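# Sort stickered items into matching-color containers

## Task

Place every item inside the container whose color matches the color of the sticker on that item.

## Robot and tools

SETUP. Four identical i2rt Big YAM arms (arm1, arm2, arm3, arm4) share one workspace. Each has six revolute joints, a two-finger gripper and a wrist camera (armN_cam_wrist). Four fixed room cameras watch the scene: cam_room_a1, cam_room_a2, cam_room_b1, cam_room_b2. Calibrated foot (base_link) poses in the scene frame, metres, quaternion wxyz: arm1 (-0.644, +1.377, +0.914) q(+0.682, +0.007, +0.004, +0.731); arm2 (-0.655, -0.555, +0.928) q(+0.747, +0.002, +0.000, -0.665); arm3 (+0.651, -1.332, +0.868) q(+0.663, -0.004, -0.006, -0.748); arm4 (+0.648, +0.477, +0.879) q(+0.687, +0.001, +0.003, +0.727). Each foot faces its own +x. Reach is roughly 1.0 m from the joint1 axis.

FRAME. One shared scene frame: origin on the floor, +z up. The reported "hand" is the point between the finger pads, about 1 cm short of the fingertips; fingers point along the hand's +z and open along its y. "hand_target" is where the hand would be at the joint targets currently held. Printed hand positions get less accurate at long reach, and hands often settle a centimetre or more away from the commanded pose.

move. Arguments arm1..arm4 (each optional) plus cameras. An arm omitted gets no new command and keeps pushing toward whatever it last had. Each arm's part may contain:
- joints: absolute joint targets by name. joint1_rad -2.879..2.879 (yaw about the foot, positive counter-clockwise from above, 0 = along the foot's +x); joint2_rad 0..3.141 (shoulder, 0 = upper arm pointing back, positive lifts it up and forward); joint3_rad 0..3.019 (elbow, 0 = folded, positive opens); joint4_rad -1.692..1.57 (hand pitch, positive tilts fingers up); joint5_rad -1.57..1.57 (sideways swing, positive to the arm's right); joint6_rad -2.094..2.094 (roll, positive clockwise seen from behind); gripper_m 0..0.093, the absolute fingertip gap in metres. Done tolerances: ±0.045, ±0.14, ±0.09, ±0.055, ±0.03, ±0.035 rad, ±0.003 m.
- target: an absolute hand pose, one list of seven numbers [x, y, z, qw, qx, qy, qz], metres and unit quaternion in the scene frame, same layout as the printed hand line. The hand travels straight from its current hand_target toward it. When target is given, joints may only carry gripper_m.
- speed: top path speed in m/s, 0.002..0.5, default 0.25; only allowed with target. Rotation is capped at twice that value in rad/s.
All motions in one call start together; all hand paths in a call finish together, paced by the slowest. Paths run 0.5 to 10 s and are cut off after 10 s. The controller clamps each step to within 100 mm and 20 degrees of the measured hand, and favours position over orientation. Paths ignore obstacles and other arms; hands can lag, drift and overshoot speed, especially with the arm nearly straight. cameras: list of names, ["all"], or [] for none; default is none for an action, all for an empty call. Unknown keys or names make the call invalid; out-of-range values get it refused, and a refusal cancels the rest of that reply's move/wait/finished_scene calls.

RESULTS. Each arm shows joint_positions, Joint velocities (rad/s, gripper m/s; "within noise" when still), joint torques (arm joints only, include gravity, offset and noisy; numbers 3 and 4 wrap at ±28 N m), hand, hand_target, joint_status and hand_status. The "move" line names each commanded arm with "done" or its worst status. Status words: off_target (rested away from target, may still push); time_out (joints get new nearby targets and keep pushing; on_its_own lists them; send the reported position to relax); not_followed / "joint command not followed" / "pose unreachable" (a self- or arm-collision check held the arm; it may keep retrying). "as last shown" marks arms not in the action, with repeated lines. Images may lag the state slightly; the "pictures" line orders them. An empty move returns everything plus the scene number.

wait(seconds 0..10, cameras): lets the scene run with no new commands. zoom_image(camera, region [x0,y0,x1,y1] pixels, at most 504x504): enlarges part of a camera's latest image. read_manual(section="licences"): URDF licence text only. finished_scene(scene): ends the current scene permanently; pass its number. The items must stay packed afterward with no robot help.

GRIPPING. On a rigid part under full force, gripper_m reads up to 0.005 m below the part's width (some grippers up to 0.002 wider). Closed on nothing: 0.000-0.003. Command about 0.005 m under the first-contact reading for a firm grip (deeper for soft, small or round items; soft items get crushed more). Release by commanding well above the reading. Force is about 50-64 N per pad.

AVOID. Knocking or dropping items out of the work area or onto the floor ends the scene. Never let two robots press together; closing a gripper on another arm's fingers counts. The clearance check can be late and lets fingers, gripper housings and wrist cameras collide. Arms keep pushing on contact, so avoid hard hits, slams, long drops and releasing moving parts. Holding loads, staying outstretched or pushing at unreachable poses heats motors: MOTOR HOT appears near 85 °C and at 100 °C the arm drops everything for 30-60 s (OVER-TEMPERATURE FAULT, keys read limit_stop_at_motor_heat; resend targets afterwards). Objects may get nudged occasionally. The robot keeps its last command while you think.

Each tool is called in YAML: its name, and indented under it one key for each argument.

## Session

move:

Scene clock: 0.00 s.
Joint torques (N m): no reading
Motor temperatures (°C): arm1=[22 24 25 23 21 21 21] | arm2=[24 24 24 22 22 20 23] | arm3=[24 24 23 24 24 23 23] | arm4=[23 21 22 22 25 21 24]
Heat: arm1: hottest joint3_rad 25 °C; arm2: hottest joint1_rad 24 °C; arm3: hottest joint1_rad 24 °C; arm4: hottest joint5_rad 25 °C.
Joint velocities: within noise
arm1.joint_positions: joint1_rad=-0.126 joint2_rad=+0.534 joint3_rad=+1.403 joint4_rad=-1.611 joint5_rad=-0.026 joint6_rad=-0.127 gripper_m=+0.09396
arm1.joint_status: not commanded
arm1.hand: x=-0.6307 y=+1.5360 z=+1.4200 quat_wxyz=(-0.298, +0.671, -0.622, -0.272) (m; scene frame)
arm1.hand_target: x=-0.6306 y=+1.5343 z=+1.4312 quat_wxyz=(-0.308, +0.666, -0.618, -0.280) (m; scene frame)
arm1.hand_status: not commanded
arm2.joint_positions: joint1_rad=-0.045 joint2_rad=+0.390 joint3_rad=+1.428 joint4_rad=-1.186 joint5_rad=+0.166 joint6_rad=-0.774 gripper_m=+0.09396
arm2.joint_status: not commanded
arm2.hand: x=-0.6758 y=-0.6937 z=+1.5575 quat_wxyz=(-0.217, -0.319, -0.688, +0.615) (m; scene frame)
arm2.hand_target: x=-0.6762 y=-0.6874 z=+1.5650 quat_wxyz=(-0.221, -0.317, -0.681, +0.622) (m; scene frame)
arm2.hand_status: not commanded
arm3.joint_positions: joint1_rad=+0.075 joint2_rad=+0.276 joint3_rad=+1.523 joint4_rad=-1.599 joint5_rad=-0.185 joint6_rad=-0.597 gripper_m=+0.09396
arm3.joint_status: not commanded
arm3.hand: x=+0.6806 y=-1.3526 z=+1.4445 quat_wxyz=(-0.326, -0.350, -0.735, +0.481) (m; scene frame)
arm3.hand_target: x=+0.6807 y=-1.3504 z=+1.4501 quat_wxyz=(-0.328, -0.347, -0.731, +0.487) (m; scene frame)
arm3.hand_status: not commanded
arm4.joint_positions: joint1_rad=+0.109 joint2_rad=+0.555 joint3_rad=+1.556 joint4_rad=-1.251 joint5_rad=+0.178 joint6_rad=-0.775 gripper_m=+0.09396
arm4.joint_status: not commanded
arm4.hand: x=+0.6523 y=+0.6619 z=+1.5271 quat_wxyz=(-0.572, +0.731, -0.297, -0.221) (m; scene frame)
arm4.hand_target: x=+0.6532 y=+0.6568 z=+1.5356 quat_wxyz=(-0.580, +0.725, -0.296, -0.226) (m; scene frame)
arm4.hand_status: not commanded
pictures: arm1_cam_wrist, arm2_cam_wrist, arm3_cam_wrist, arm4_cam_wrist, cam_room_a1, cam_room_a2, cam_room_b1, cam_room_b2
Images, in order (width x height): arm1_cam_wrist 672x504, arm2_cam_wrist 672x504, arm3_cam_wrist 672x504, arm4_cam_wrist 672x504, cam_room_a1 672x504, cam_room_a2 672x504, cam_room_b1 672x504, cam_room_b2 672x504.

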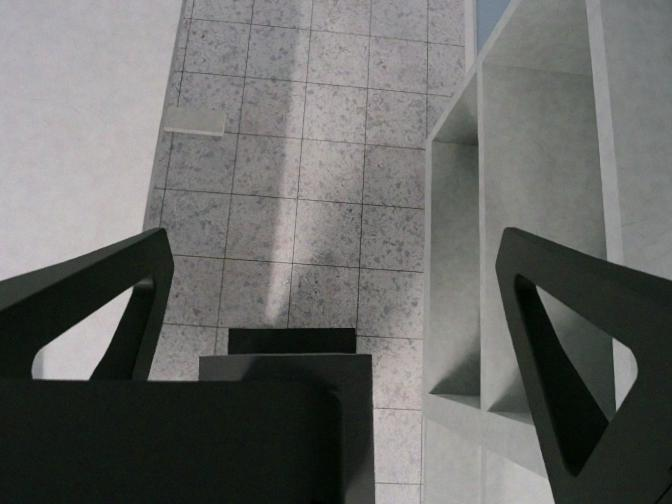

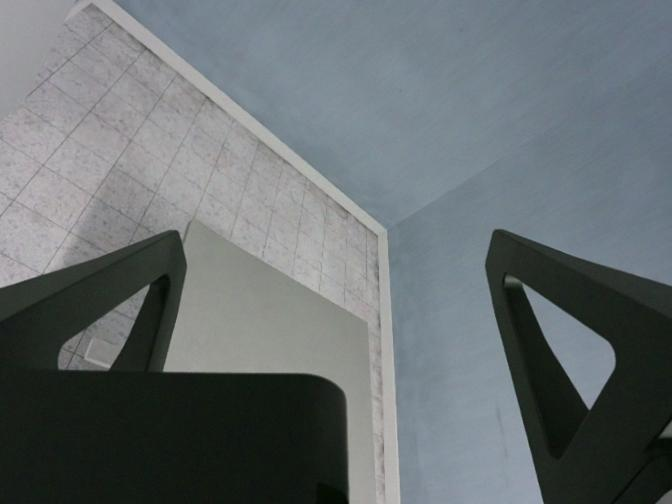

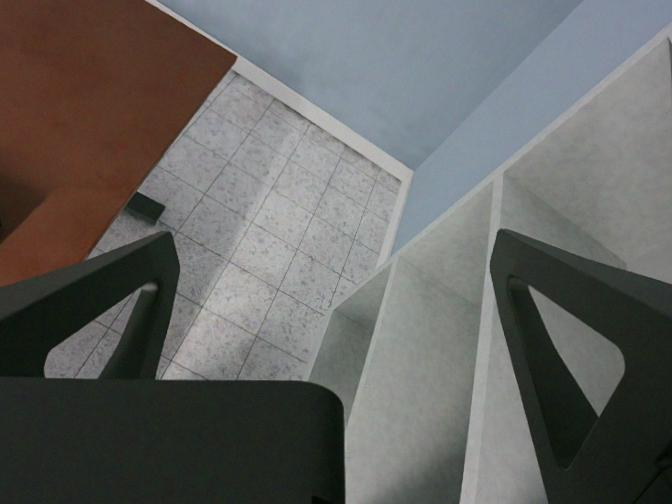

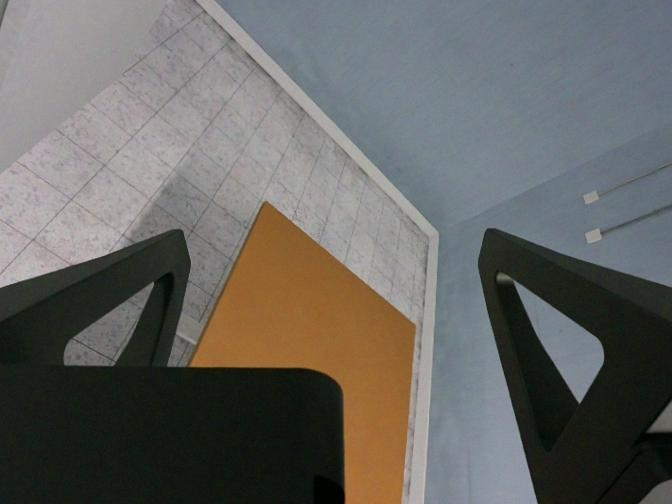

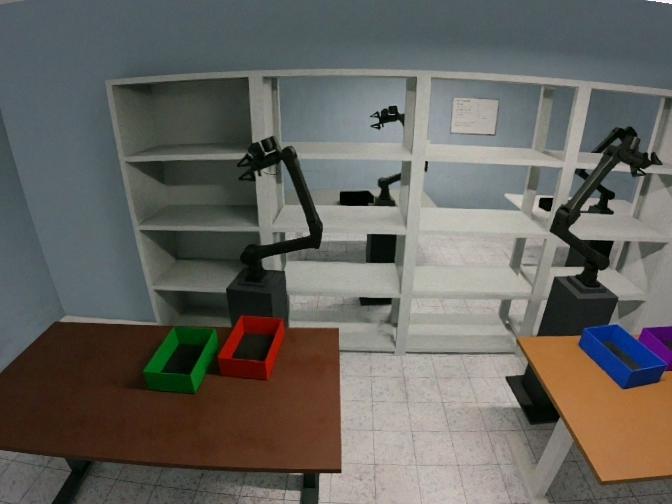

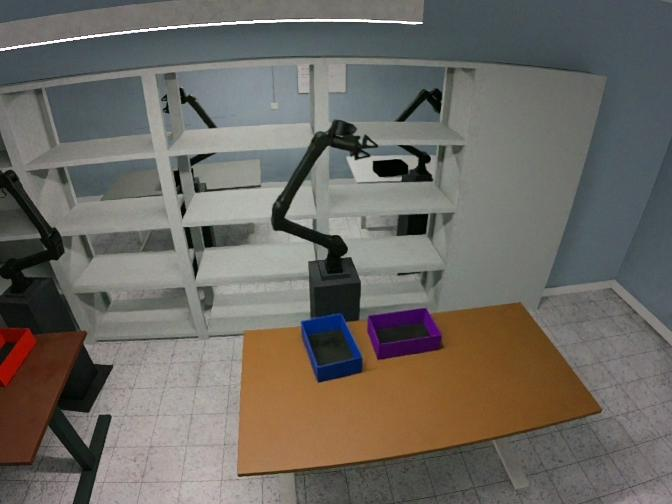

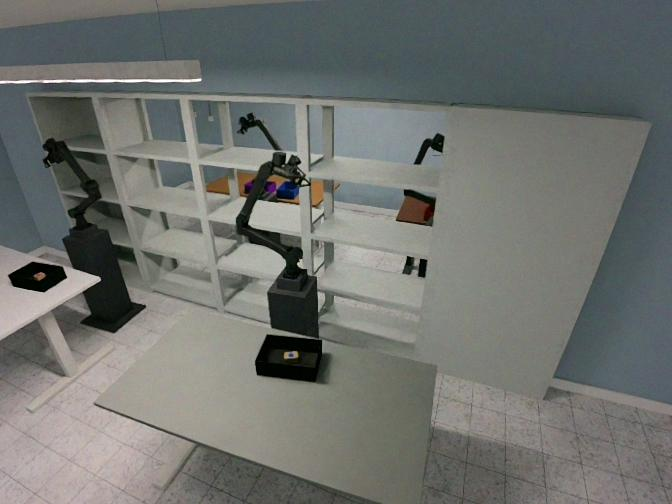

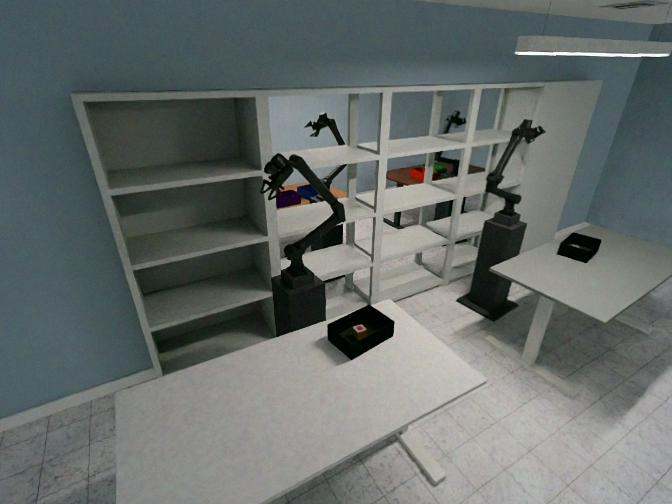

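zoom_image:
  camera: "cam_room_b1"
  region: [230, 310, 350, 400]

zoom_image:
  camera: "cam_room_b2"
  region: [300, 290, 420, 380]

zoom_image:
  camera: "cam_room_b2"
  region: [540, 220, 620, 280]

zoom_image:
  camera: "cam_room_a1"
  region: [100, 70, 672, 400]

zoom_image:
  camera: "cam_room_a1"
  region: [200, 70, 600, 370]

zoom_image:
  camera: "cam_room_a2"
  region: [0, 50, 480, 400]

zoom_image:
  camera: "cam_room_b1"
  region: [20, 80, 460, 400]

zoom_image:
  camera: "cam_room_b2"
  region: [200, 70, 600, 370]

Scaled by 4.200.

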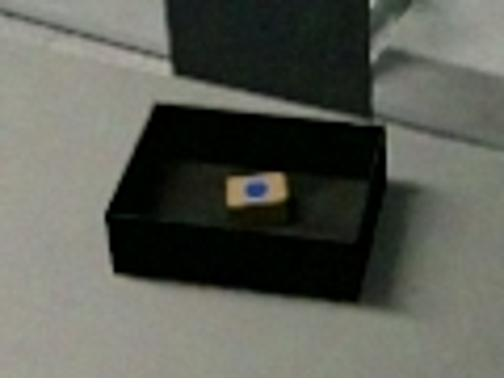

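Scaled by 4.200.

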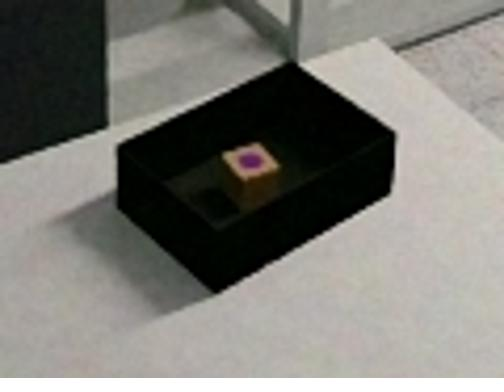

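Scaled by 6.300.

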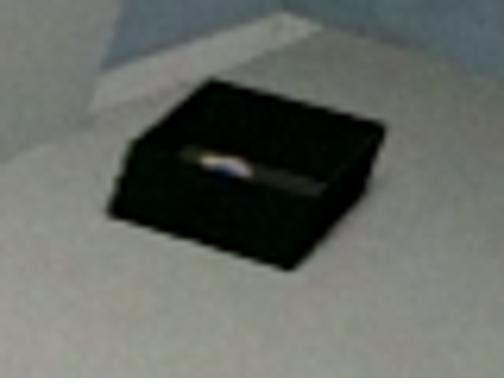

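Region (100, 70, 672, 400) is 572x330 pixels. A region can be at most 504 by 504 pixels.

Scaled by 1.260.

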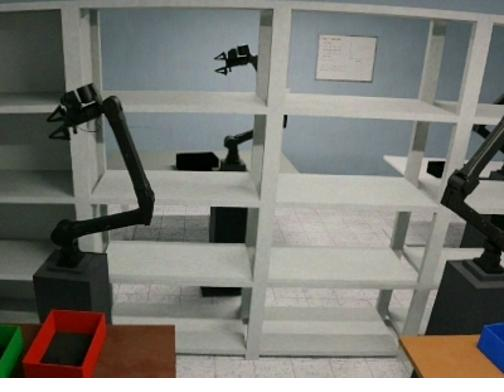

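Scaled by 1.050.

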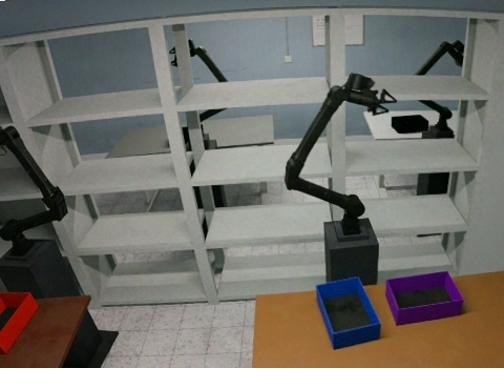

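Scaled by 1.145.

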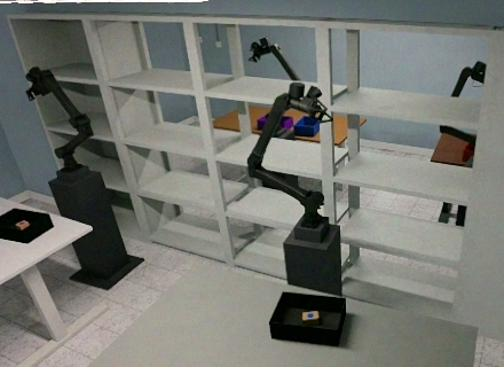

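Scaled by 1.260.

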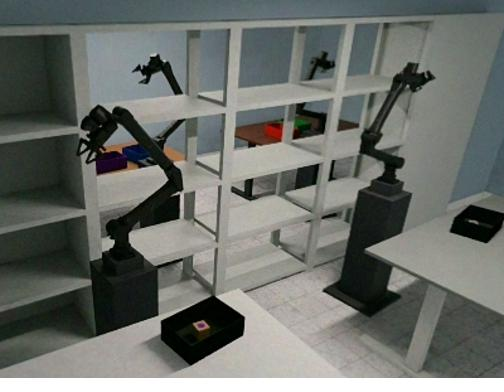

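move:
  arm1: {"joints":{"joint1_rad":1.57,"joint6_rad":0,"joint5_rad":0}}
  arm2: {"joints":{"joint1_rad":-1.57,"joint6_rad":0,"joint5_rad":0,"joint4_rad":-1.6}}
  arm4: {"joints":{"joint1_rad":1.3,"joint6_rad":0,"joint5_rad":0}}
  arm3: {"joints":{"joint1_rad":1.5,"joint6_rad":0,"joint5_rad":0}}
  cameras: ["all"]

Scene clock: 27.47 s.
Joint torques (N m): arm1=[-1.38 5.77 10.26 1.7 0.02 0.1] | arm2=[0.32 5.07 8.73 1.88 -0.09 0.21] | arm3=[1.85 9.82 5.44 2 0.07 0.02] | arm4=[1.26 4.66 7.16 1.57 0.04 0.18]
Motor temperatures (°C): arm1=[22 24 27 24 21 21 21] | arm2=[24 25 26 22 22 20 23] | arm3=[24 25 24 24 24 23 23] | arm4=[23 22 25 22 25 21 24]
Heat: arm1: hottest joint3_rad 27 °C; arm2: hottest joint3_rad 26 °C; arm3: hottest joint2_rad 25 °C; arm4: hottest joint3_rad 25 °C.
move: arm1 done; arm2 done; arm3 done; arm4 done
Joint velocities: within noise
arm1.joint_positions: joint1_rad=+1.563 joint2_rad=+0.534 joint3_rad=+1.403 joint4_rad=-1.611 joint5_rad=+0.000 joint6_rad=-0.007 gripper_m=+0.09398
arm1.joint_status: all done
arm1.hand: x=-0.7956 y=+1.3667 z=+1.4221 quat_wxyz=(+0.009, +0.912, +0.032, -0.409) (m; scene frame)
arm1.hand_target: x=-0.7937 y=+1.3656 z=+1.4333 quat_wxyz=(+0.013, +0.906, +0.031, -0.422) (m; scene frame)
arm1.hand_status: not commanded
arm2.joint_positions: joint1_rad=-1.565 joint2_rad=+0.390 joint3_rad=+1.428 joint4_rad=-1.586 joint5_rad=+0.002 joint6_rad=-0.014 gripper_m=+0.09398
arm2.joint_status: all done
arm2.hand: x=-0.7587 y=-0.5689 z=+1.4650 quat_wxyz=(-0.025, -0.871, -0.060, +0.488) (m; scene frame)
arm2.hand_target: x=-0.7523 y=-0.5679 z=+1.4681 quat_wxyz=(-0.028, -0.870, -0.052, +0.489) (m; scene frame)
arm2.hand_status: not commanded
arm3.joint_positions: joint1_rad=+1.491 joint2_rad=+0.276 joint3_rad=+1.523 joint4_rad=-1.599 joint5_rad=-0.001 joint6_rad=-0.008 gripper_m=+0.09398
arm3.joint_status: all done
arm3.hand: x=+0.6799 y=-1.3299 z=+1.4431 quat_wxyz=(-0.570, -0.074, -0.815, +0.064) (m; scene frame)
arm3.hand_target: x=+0.6778 y=-1.3294 z=+1.4488 quat_wxyz=(-0.578, -0.074, -0.811, +0.061) (m; scene frame)
arm3.hand_status: not commanded
arm4.joint_positions: joint1_rad=+1.295 joint2_rad=+0.555 joint3_rad=+1.556 joint4_rad=-1.251 joint5_rad=+0.001 joint6_rad=-0.014 gripper_m=+0.09398
arm4.joint_status: all done
arm4.hand: x=+0.4731 y=+0.5198 z=+1.5278 quat_wxyz=(-0.070, +0.784, -0.082, -0.611) (m; scene frame)
arm4.hand_target: x=+0.4780 y=+0.5176 z=+1.5363 quat_wxyz=(-0.065, +0.777, -0.085, -0.620) (m; scene frame)
arm4.hand_status: not commanded
pictures: arm1_cam_wrist, arm2_cam_wrist, arm3_cam_wrist, arm4_cam_wrist, cam_room_a1, cam_room_a2, cam_room_b1, cam_room_b2
Images, in order (width x height): arm1_cam_wrist 672x504, arm2_cam_wrist 672x504, arm3_cam_wrist 672x504, arm4_cam_wrist 672x504, cam_room_a1 672x504, cam_room_a2 672x504, cam_room_b1 672x504, cam_room_b2 672x504.

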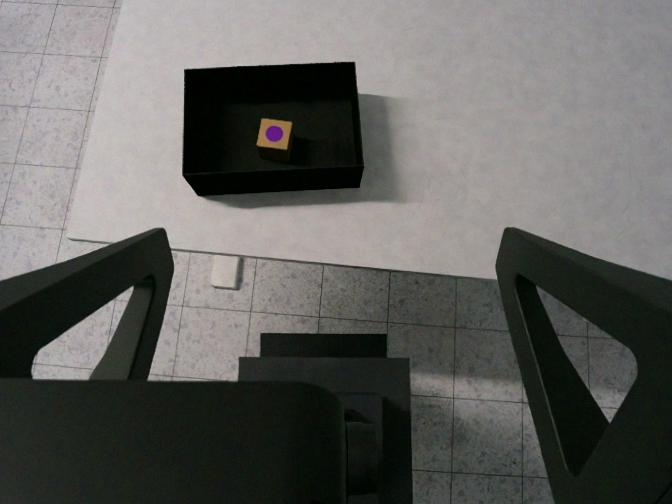

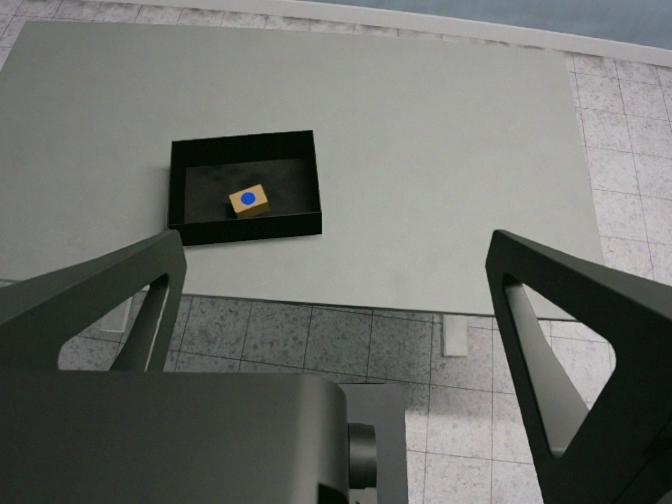

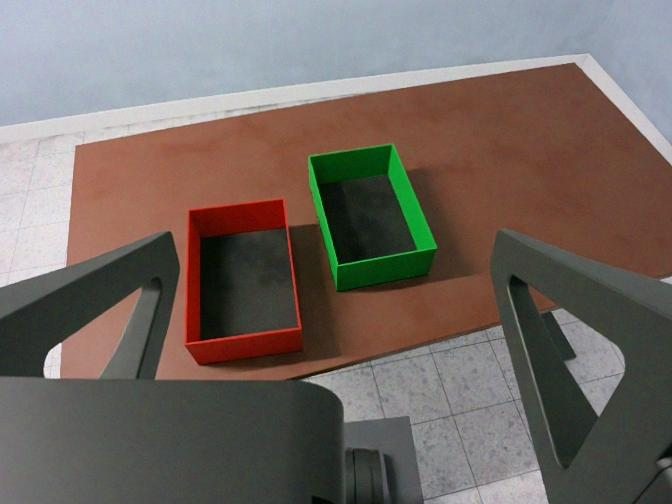

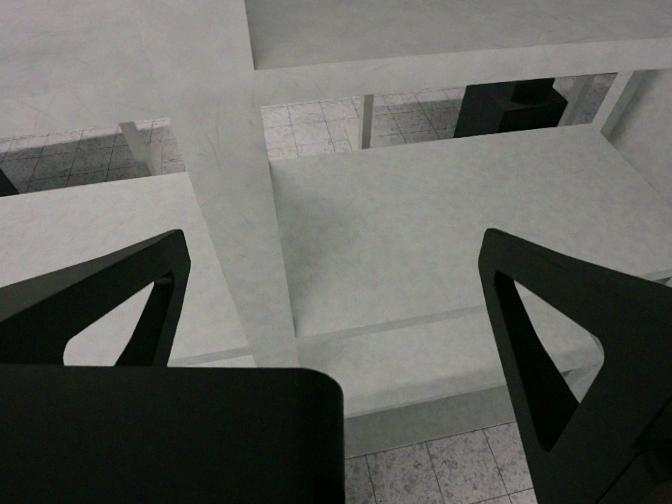

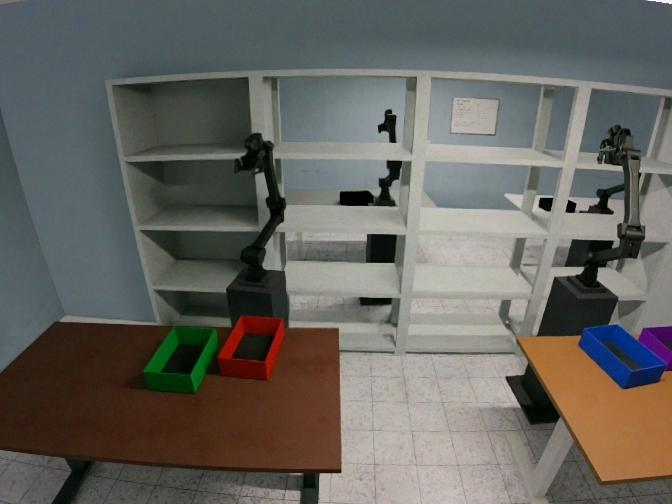

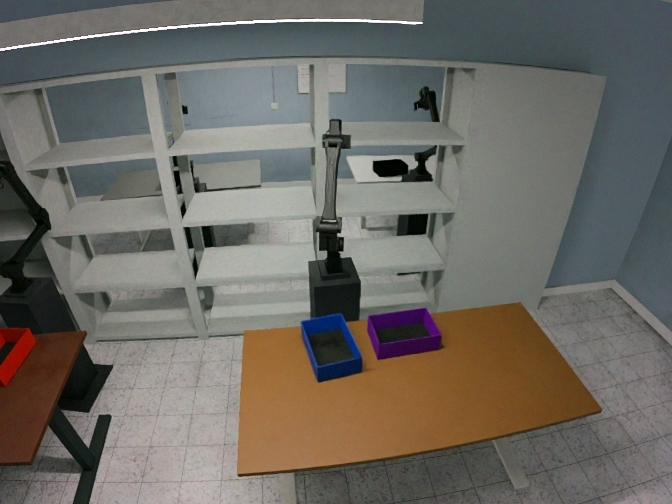

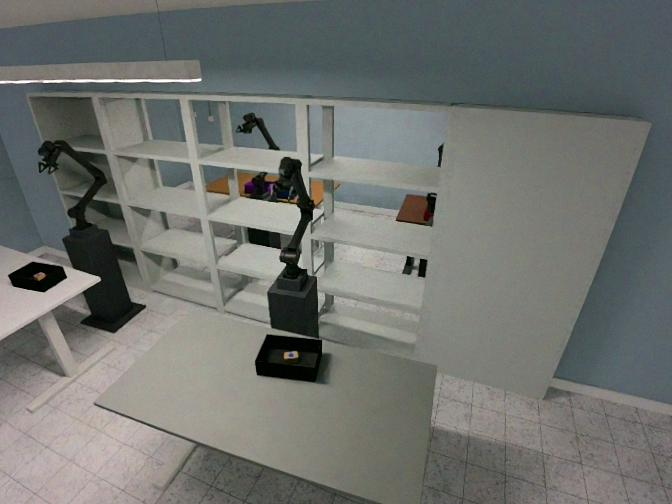

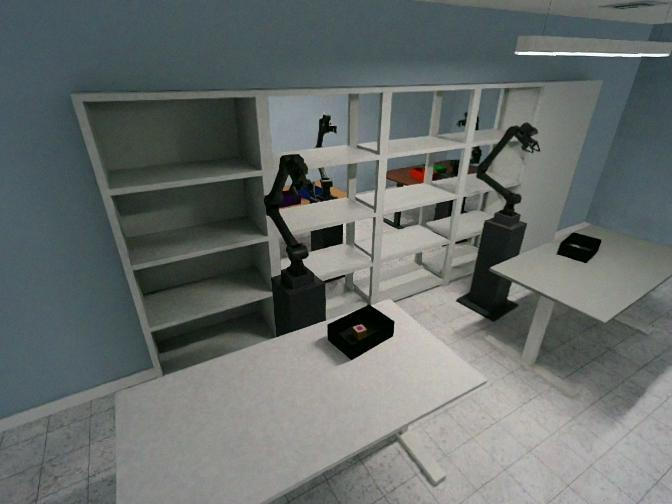

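move:
  arm1: {"target":[-1.17,1.24,1.15,0,1,0,0],"speed":0.4}
  arm2: {"target":[-1.2,-0.77,1.15,0,1,0,0],"speed":0.4}
  arm4: {"target":[0.30,0.80,1.32,0,0.82,0,-0.57],"speed":0.3}
  cameras: ["arm1_cam_wrist","arm2_cam_wrist","arm4_cam_wrist","cam_room_a2","cam_room_b2"]

Scene clock: 68.53 s.
Joint torques (N m): arm1=[-0.73 -15.74 15.53 -0.29 -0.04 0.13] | arm2=[0.09 -21.25 15.49 0.03 -0.13 0.21] | arm3=[1.96 9.88 5.44 2 0.08 0.04] | arm4=[1.14 -10.64 11.4 1.65 -0.38 -0.09]
Motor temperatures (°C): arm1=[22 24 29 24 21 21 21] | arm2=[24 25 28 22 22 20 23] | arm3=[24 25 24 24 24 23 23] | arm4=[23 22 27 22 25 21 24]
Heat: arm1: hottest joint3_rad 29 °C; arm2: hottest joint3_rad 28 °C; arm3: hottest joint2_rad 25 °C; arm4: hottest joint3_rad 27 °C.
move: arm1 off_target; arm2 off_target; arm4 off_target
Joint velocities: within noise
arm1.joint_positions: joint1_rad=+1.744 joint2_rad=+1.799 joint3_rad=+1.694 joint4_rad=-1.545 joint5_rad=-0.005 joint6_rad=+0.243 gripper_m=+0.09398
arm1.joint_status: not commanded
arm1.hand: x=-1.1590 y=+1.2483 z=+1.1187 quat_wxyz=(-0.008, +0.999, -0.001, +0.031) (m; scene frame)
arm1.hand_target: x=-1.1684 y=+1.2404 z=+1.1499 quat_wxyz=(+0.000, +1.000, +0.000, +0.000) (m; scene frame)
arm1.hand_status: off_target (0.034 m and 3.7 deg from the pose sent, 0.480 m and 48.5 deg at the start)
arm2.joint_positions: joint1_rad=-1.305 joint2_rad=+1.878 joint3_rad=+1.824 joint4_rad=-1.555 joint5_rad=+0.001 joint6_rad=+0.360 gripper_m=+0.09398
arm2.joint_status: not commanded
arm2.hand: x=-1.1873 y=-0.7697 z=+1.1288 quat_wxyz=(+0.009, -1.000, -0.012, -0.019) (m; scene frame)
arm2.hand_target: x=-1.1990 y=-0.7696 z=+1.1499 quat_wxyz=(+0.000, -1.000, +0.000, +0.000) (m; scene frame)
arm2.hand_status: off_target (0.025 m and 2.7 deg from the pose sent, 0.578 m and 59.0 deg at the start)
arm3: as last shown
arm4.joint_positions: joint1_rad=+0.469 joint2_rad=+1.166 joint3_rad=+1.238 joint4_rad=-0.765 joint5_rad=-0.936 joint6_rad=-0.531 gripper_m=+0.09398
arm4.joint_status: not commanded
arm4.hand: x=+0.3021 y=+0.8000 z=+1.2992 quat_wxyz=(+0.021, +0.829, -0.021, -0.559) (m; scene frame)
arm4.hand_target: x=+0.3004 y=+0.7995 z=+1.3198 quat_wxyz=(+0.000, +0.821, +0.000, -0.571) (m; scene frame)
arm4.hand_status: off_target (0.021 m and 3.7 deg from the pose sent, 0.389 m and 13.9 deg at the start)
pictures: arm1_cam_wrist, arm2_cam_wrist, arm4_cam_wrist, cam_room_a2, cam_room_b2
Images, in order (width x height): arm1_cam_wrist 672x504, arm2_cam_wrist 672x504, arm4_cam_wrist 672x504, cam_room_a2 672x504, cam_room_b2 672x504.

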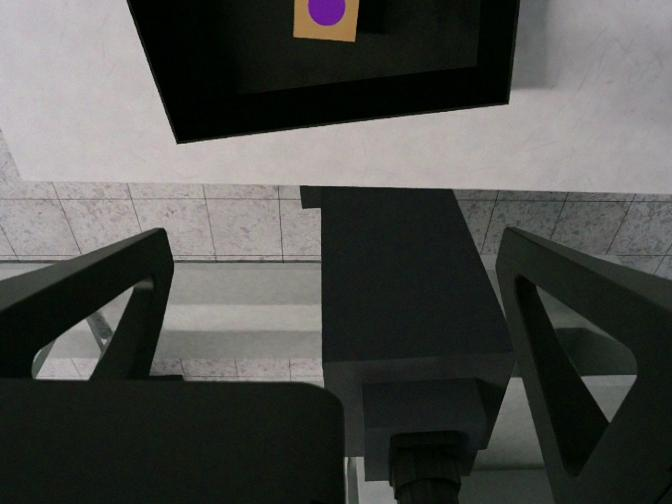

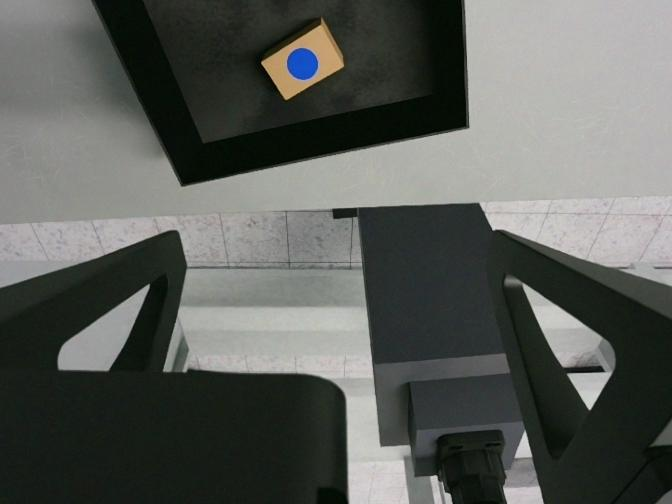

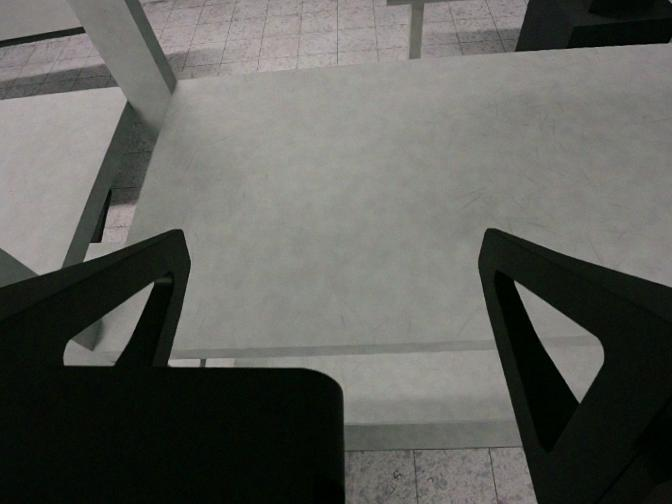

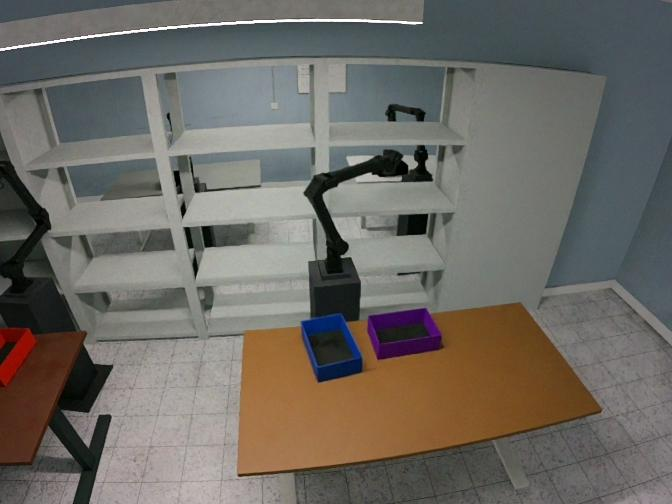

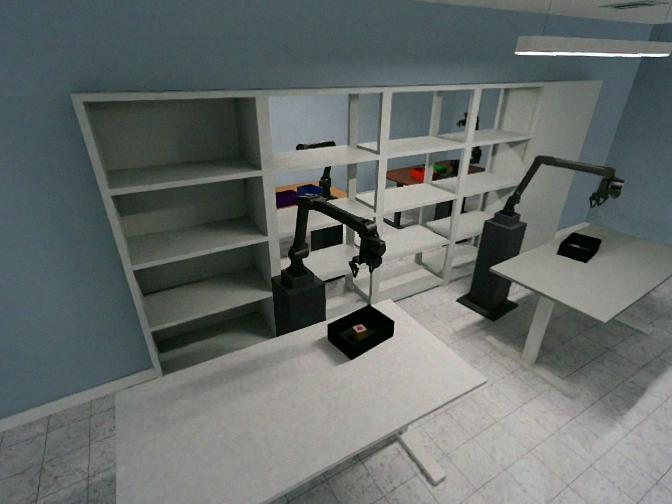

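move:
  arm1: {"target":[-1.165,1.245,1.0,0,1,0,0],"speed":0.25}
  arm2: {"target":[-1.16,-0.80,1.02,0,0.866,-0.5,0],"speed":0.25}
  cameras: ["arm1_cam_wrist","arm2_cam_wrist","cam_room_b1","cam_room_b2"]

Scene clock: 100.23 s.
Joint torques (N m): arm1=[-1.03 -13.68 9.78 0.87 0.07 0.11] | arm2=[1.49 -20.54 9.16 1.13 0.07 0.22] | arm3=[2.02 10.05 5.41 2 0.08 0.03] | arm4=[1.49 -10.52 11.33 1.57 -0.36 -0.1]
Motor temperatures (°C): arm1=[22 26 32 23 21 21 21] | arm2=[24 27 34 22 22 20 23] | arm3=[24 25 25 24 24 23 23] | arm4=[23 22 29 22 25 21 24]
Heat: arm1: hottest joint3_rad 32 °C; arm2: hottest joint3_rad 34 °C; arm3: hottest joint2_rad 25 °C; arm4: hottest joint3_rad 29 °C.
move: arm1 done; arm2 done
Joint velocities: within noise
arm1.joint_positions: joint1_rad=+1.744 joint2_rad=+1.838 joint3_rad=+1.443 joint4_rad=-1.196 joint5_rad=-0.006 joint6_rad=+0.243 gripper_m=+0.09398
arm1.joint_status: not commanded
arm1.hand: x=-1.1616 y=+1.2484 z=+1.0046 quat_wxyz=(-0.001, +1.000, -0.001, +0.003) (m; scene frame)
arm1.hand_target: x=-1.1648 y=+1.2450 z=+1.0000 quat_wxyz=(+0.000, +1.000, +0.000, +0.000) (m; scene frame)
arm1.hand_status: done (0.007 m and 0.3 deg from the pose sent, 0.119 m and 3.7 deg at the start)
arm2.joint_positions: joint1_rad=-1.246 joint2_rad=+1.875 joint3_rad=+1.545 joint4_rad=-1.235 joint5_rad=-0.001 joint6_rad=+1.484 gripper_m=+0.09399
arm2.joint_status: not commanded
arm2.hand: x=-1.1643 y=-0.7962 z=+1.0260 quat_wxyz=(-0.001, -0.867, +0.498, +0.001) (m; scene frame)
arm2.hand_target: x=-1.1600 y=-0.7998 z=+1.0201 quat_wxyz=(+0.000, -0.866, +0.500, +0.000) (m; scene frame)
arm2.hand_status: done (0.008 m and 0.4 deg from the pose sent, 0.116 m and 61.4 deg at the start)
arm3, arm4: as last shown
arm4.joint_positions: joint1_rad=+0.469 joint2_rad=+1.166 joint3_rad=+1.238 joint4_rad=-0.765 joint5_rad=-0.936 joint6_rad=-0.532 gripper_m=+0.09398
arm4.hand: x=+0.3021 y=+0.8000 z=+1.2992 quat_wxyz=(+0.020, +0.829, -0.021, -0.559) (m; scene frame)
pictures: arm1_cam_wrist, arm2_cam_wrist, cam_room_b1, cam_room_b2
Images, in order (width x height): arm1_cam_wrist 672x504, arm2_cam_wrist 672x504, cam_room_b1 672x504, cam_room_b2 672x504.

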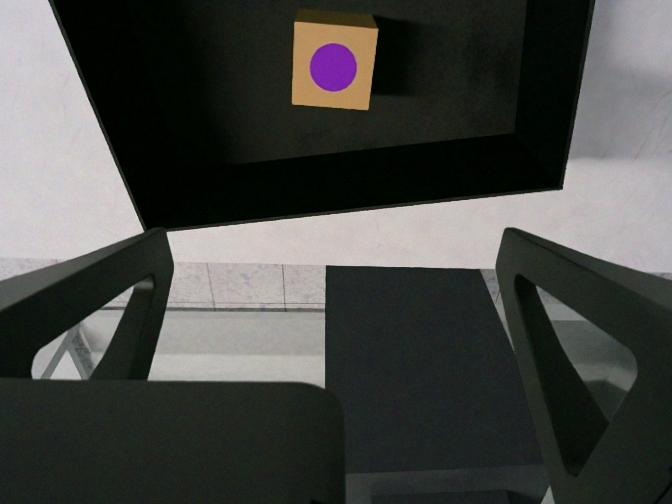

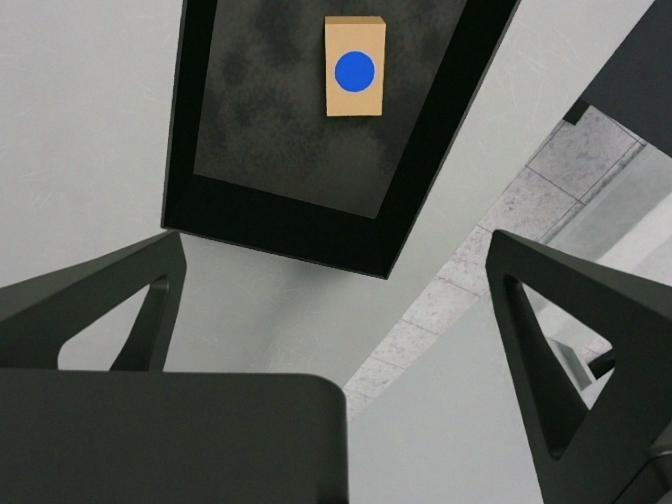

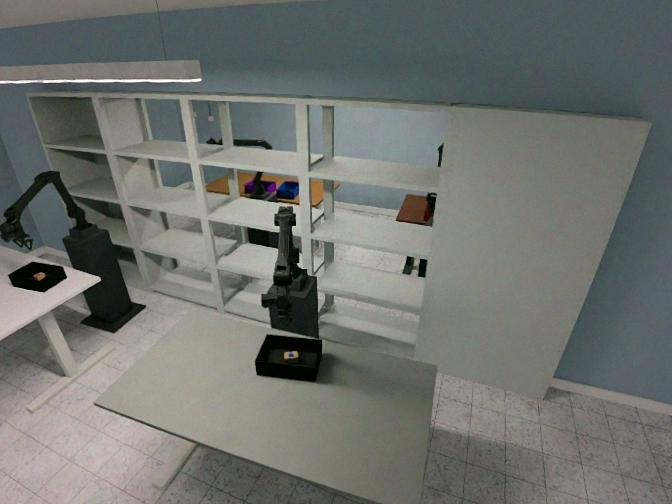

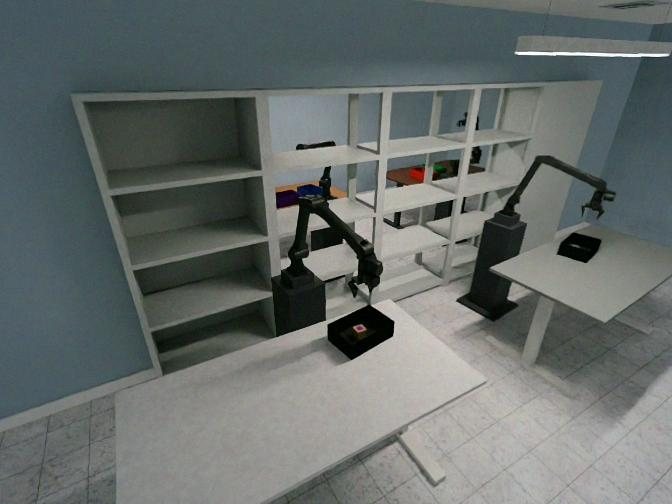

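move:
  arm1: {"target":[-1.148,1.246,0.9,0,1,0,0],"speed":0.2}
  arm2: {"target":[-1.139,-0.811,0.9,0,0.866,-0.5,0],"speed":0.2}
  arm4: {"target":[0.12,0.93,1.25,0,0.9,0,-0.436],"speed":0.2}
  cameras: ["arm1_cam_wrist","arm2_cam_wrist","arm4_cam_wrist","cam_room_a2","cam_room_b1","cam_room_b2"]

Scene clock: 113.07 s.
Joint torques (N m): arm1=[-0.79 -13.68 8.57 0.92 0.04 0.1] | arm2=[1.44 -18.08 8.23 1.17 0.1 0.2] | arm3=[2.2 9.82 5.39 1.98 0.08 0.03] | arm4=[1.85 -18.84 14.42 0.68 -0.21 -0.08]
Motor temperatures (°C): arm1=[22 26 32 23 21 21 21] | arm2=[24 26 32 22 22 20 23] | arm3=[24 25 25 24 24 23 23] | arm4=[23 22 30 22 25 21 24]
Heat: arm1: hottest joint3_rad 32 °C; arm2: hottest joint3_rad 32 °C; arm3: hottest joint2_rad 25 °C; arm4: hottest joint3_rad 30 °C.
move: arm1 done; arm2 off_target; arm4 off_target
Joint velocities: within noise
arm1.joint_positions: joint1_rad=+1.744 joint2_rad=+1.930 joint3_rad=+1.281 joint4_rad=-0.943 joint5_rad=-0.006 joint6_rad=+0.246 gripper_m=+0.09398
arm1.joint_status: not commanded
arm1.hand: x=-1.1463 y=+1.2526 z=+0.9040 quat_wxyz=(-0.001, +1.000, -0.002, +0.003) (m; scene frame)
arm1.hand_target: x=-1.1480 y=+1.2460 z=+0.9001 quat_wxyz=(+0.000, +1.000, +0.000, +0.000) (m; scene frame)
arm1.hand_status: done (0.008 m and 0.4 deg from the pose sent, 0.106 m and 0.3 deg at the start)
arm2.joint_positions: joint1_rad=-1.210 joint2_rad=+1.962 joint3_rad=+1.368 joint4_rad=-0.946 joint5_rad=-0.001 joint6_rad=+1.519 gripper_m=+0.09399
arm2.joint_status: not commanded
arm2.hand: x=-1.1463 y=-0.8092 z=+0.9193 quat_wxyz=(-0.011, -0.867, +0.498, +0.008) (m; scene frame)
arm2.hand_target: x=-1.1386 y=-0.8106 z=+0.9005 quat_wxyz=(+0.000, -0.866, +0.500, +0.000) (m; scene frame)
arm2.hand_status: off_target (0.021 m and 1.6 deg from the pose sent, 0.129 m and 0.4 deg at the start)
arm3: as last shown
arm4.joint_positions: joint1_rad=+0.654 joint2_rad=+1.770 joint3_rad=+1.849 joint4_rad=-1.000 joint5_rad=-0.630 joint6_rad=-0.606 gripper_m=+0.09398
arm4.joint_status: not commanded
arm4.hand: x=+0.1326 y=+0.9228 z=+1.2273 quat_wxyz=(+0.017, +0.905, -0.017, -0.424) (m; scene frame)
arm4.hand_target: x=+0.1213 y=+0.9287 z=+1.2496 quat_wxyz=(+0.000, +0.900, -0.001, -0.436) (m; scene frame)
arm4.hand_status: off_target (0.027 m and 3.1 deg from the pose sent, 0.229 m and 16.6 deg at the start)
pictures: arm1_cam_wrist, arm2_cam_wrist, arm4_cam_wrist, cam_room_a2, cam_room_b1, cam_room_b2
Images, in order (width x height): arm1_cam_wrist 672x504, arm2_cam_wrist 672x504, arm4_cam_wrist 672x504, cam_room_a2 672x504, cam_room_b1 672x504, cam_room_b2 672x504.

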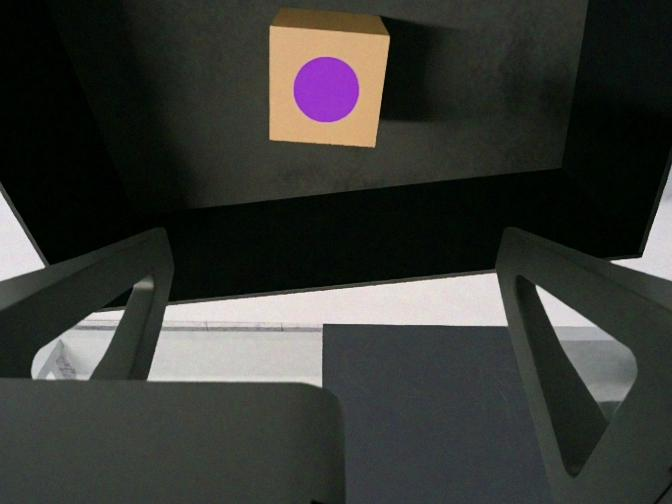

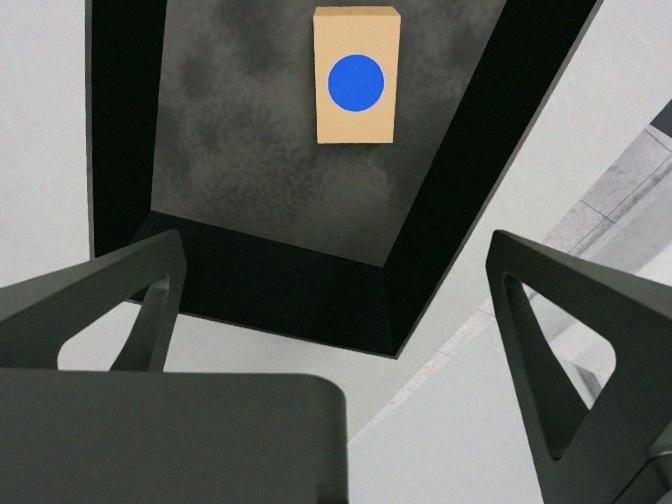

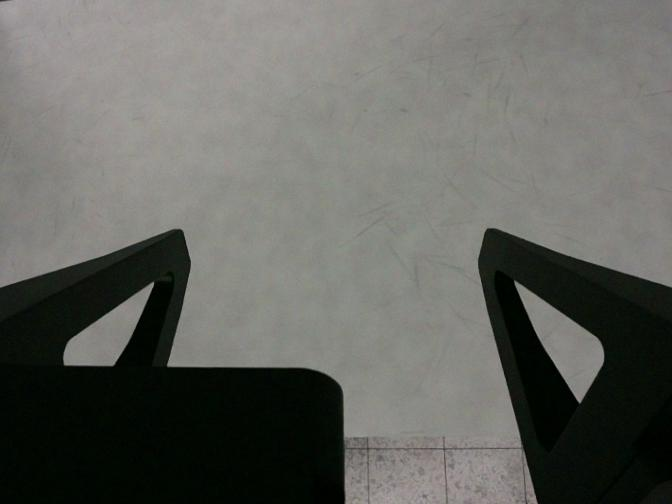

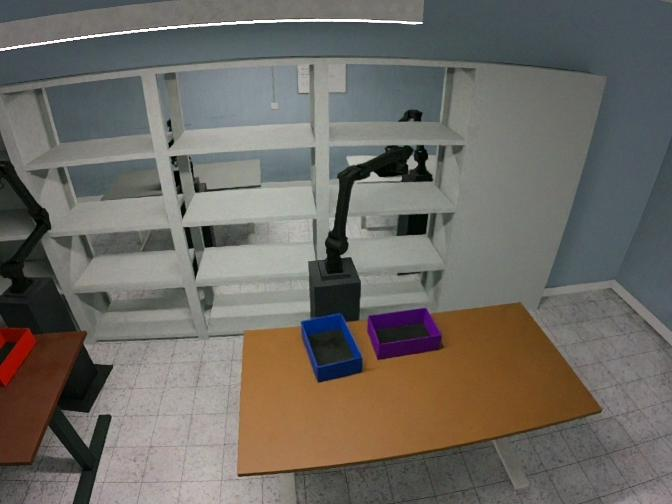

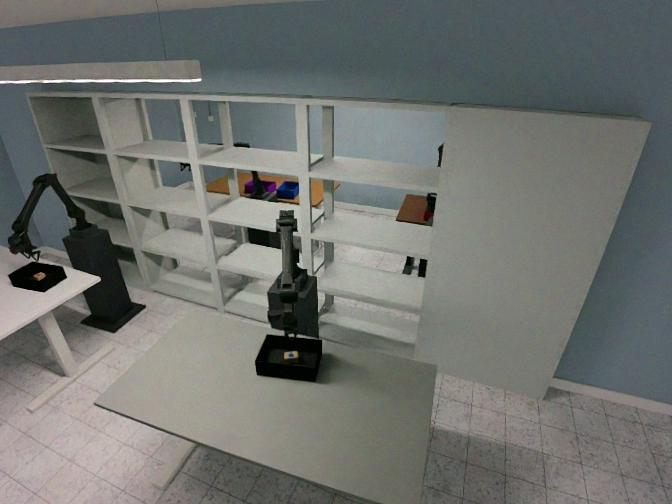

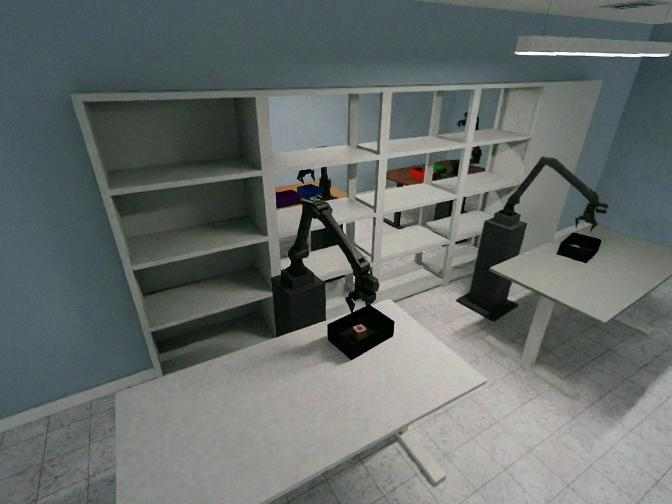

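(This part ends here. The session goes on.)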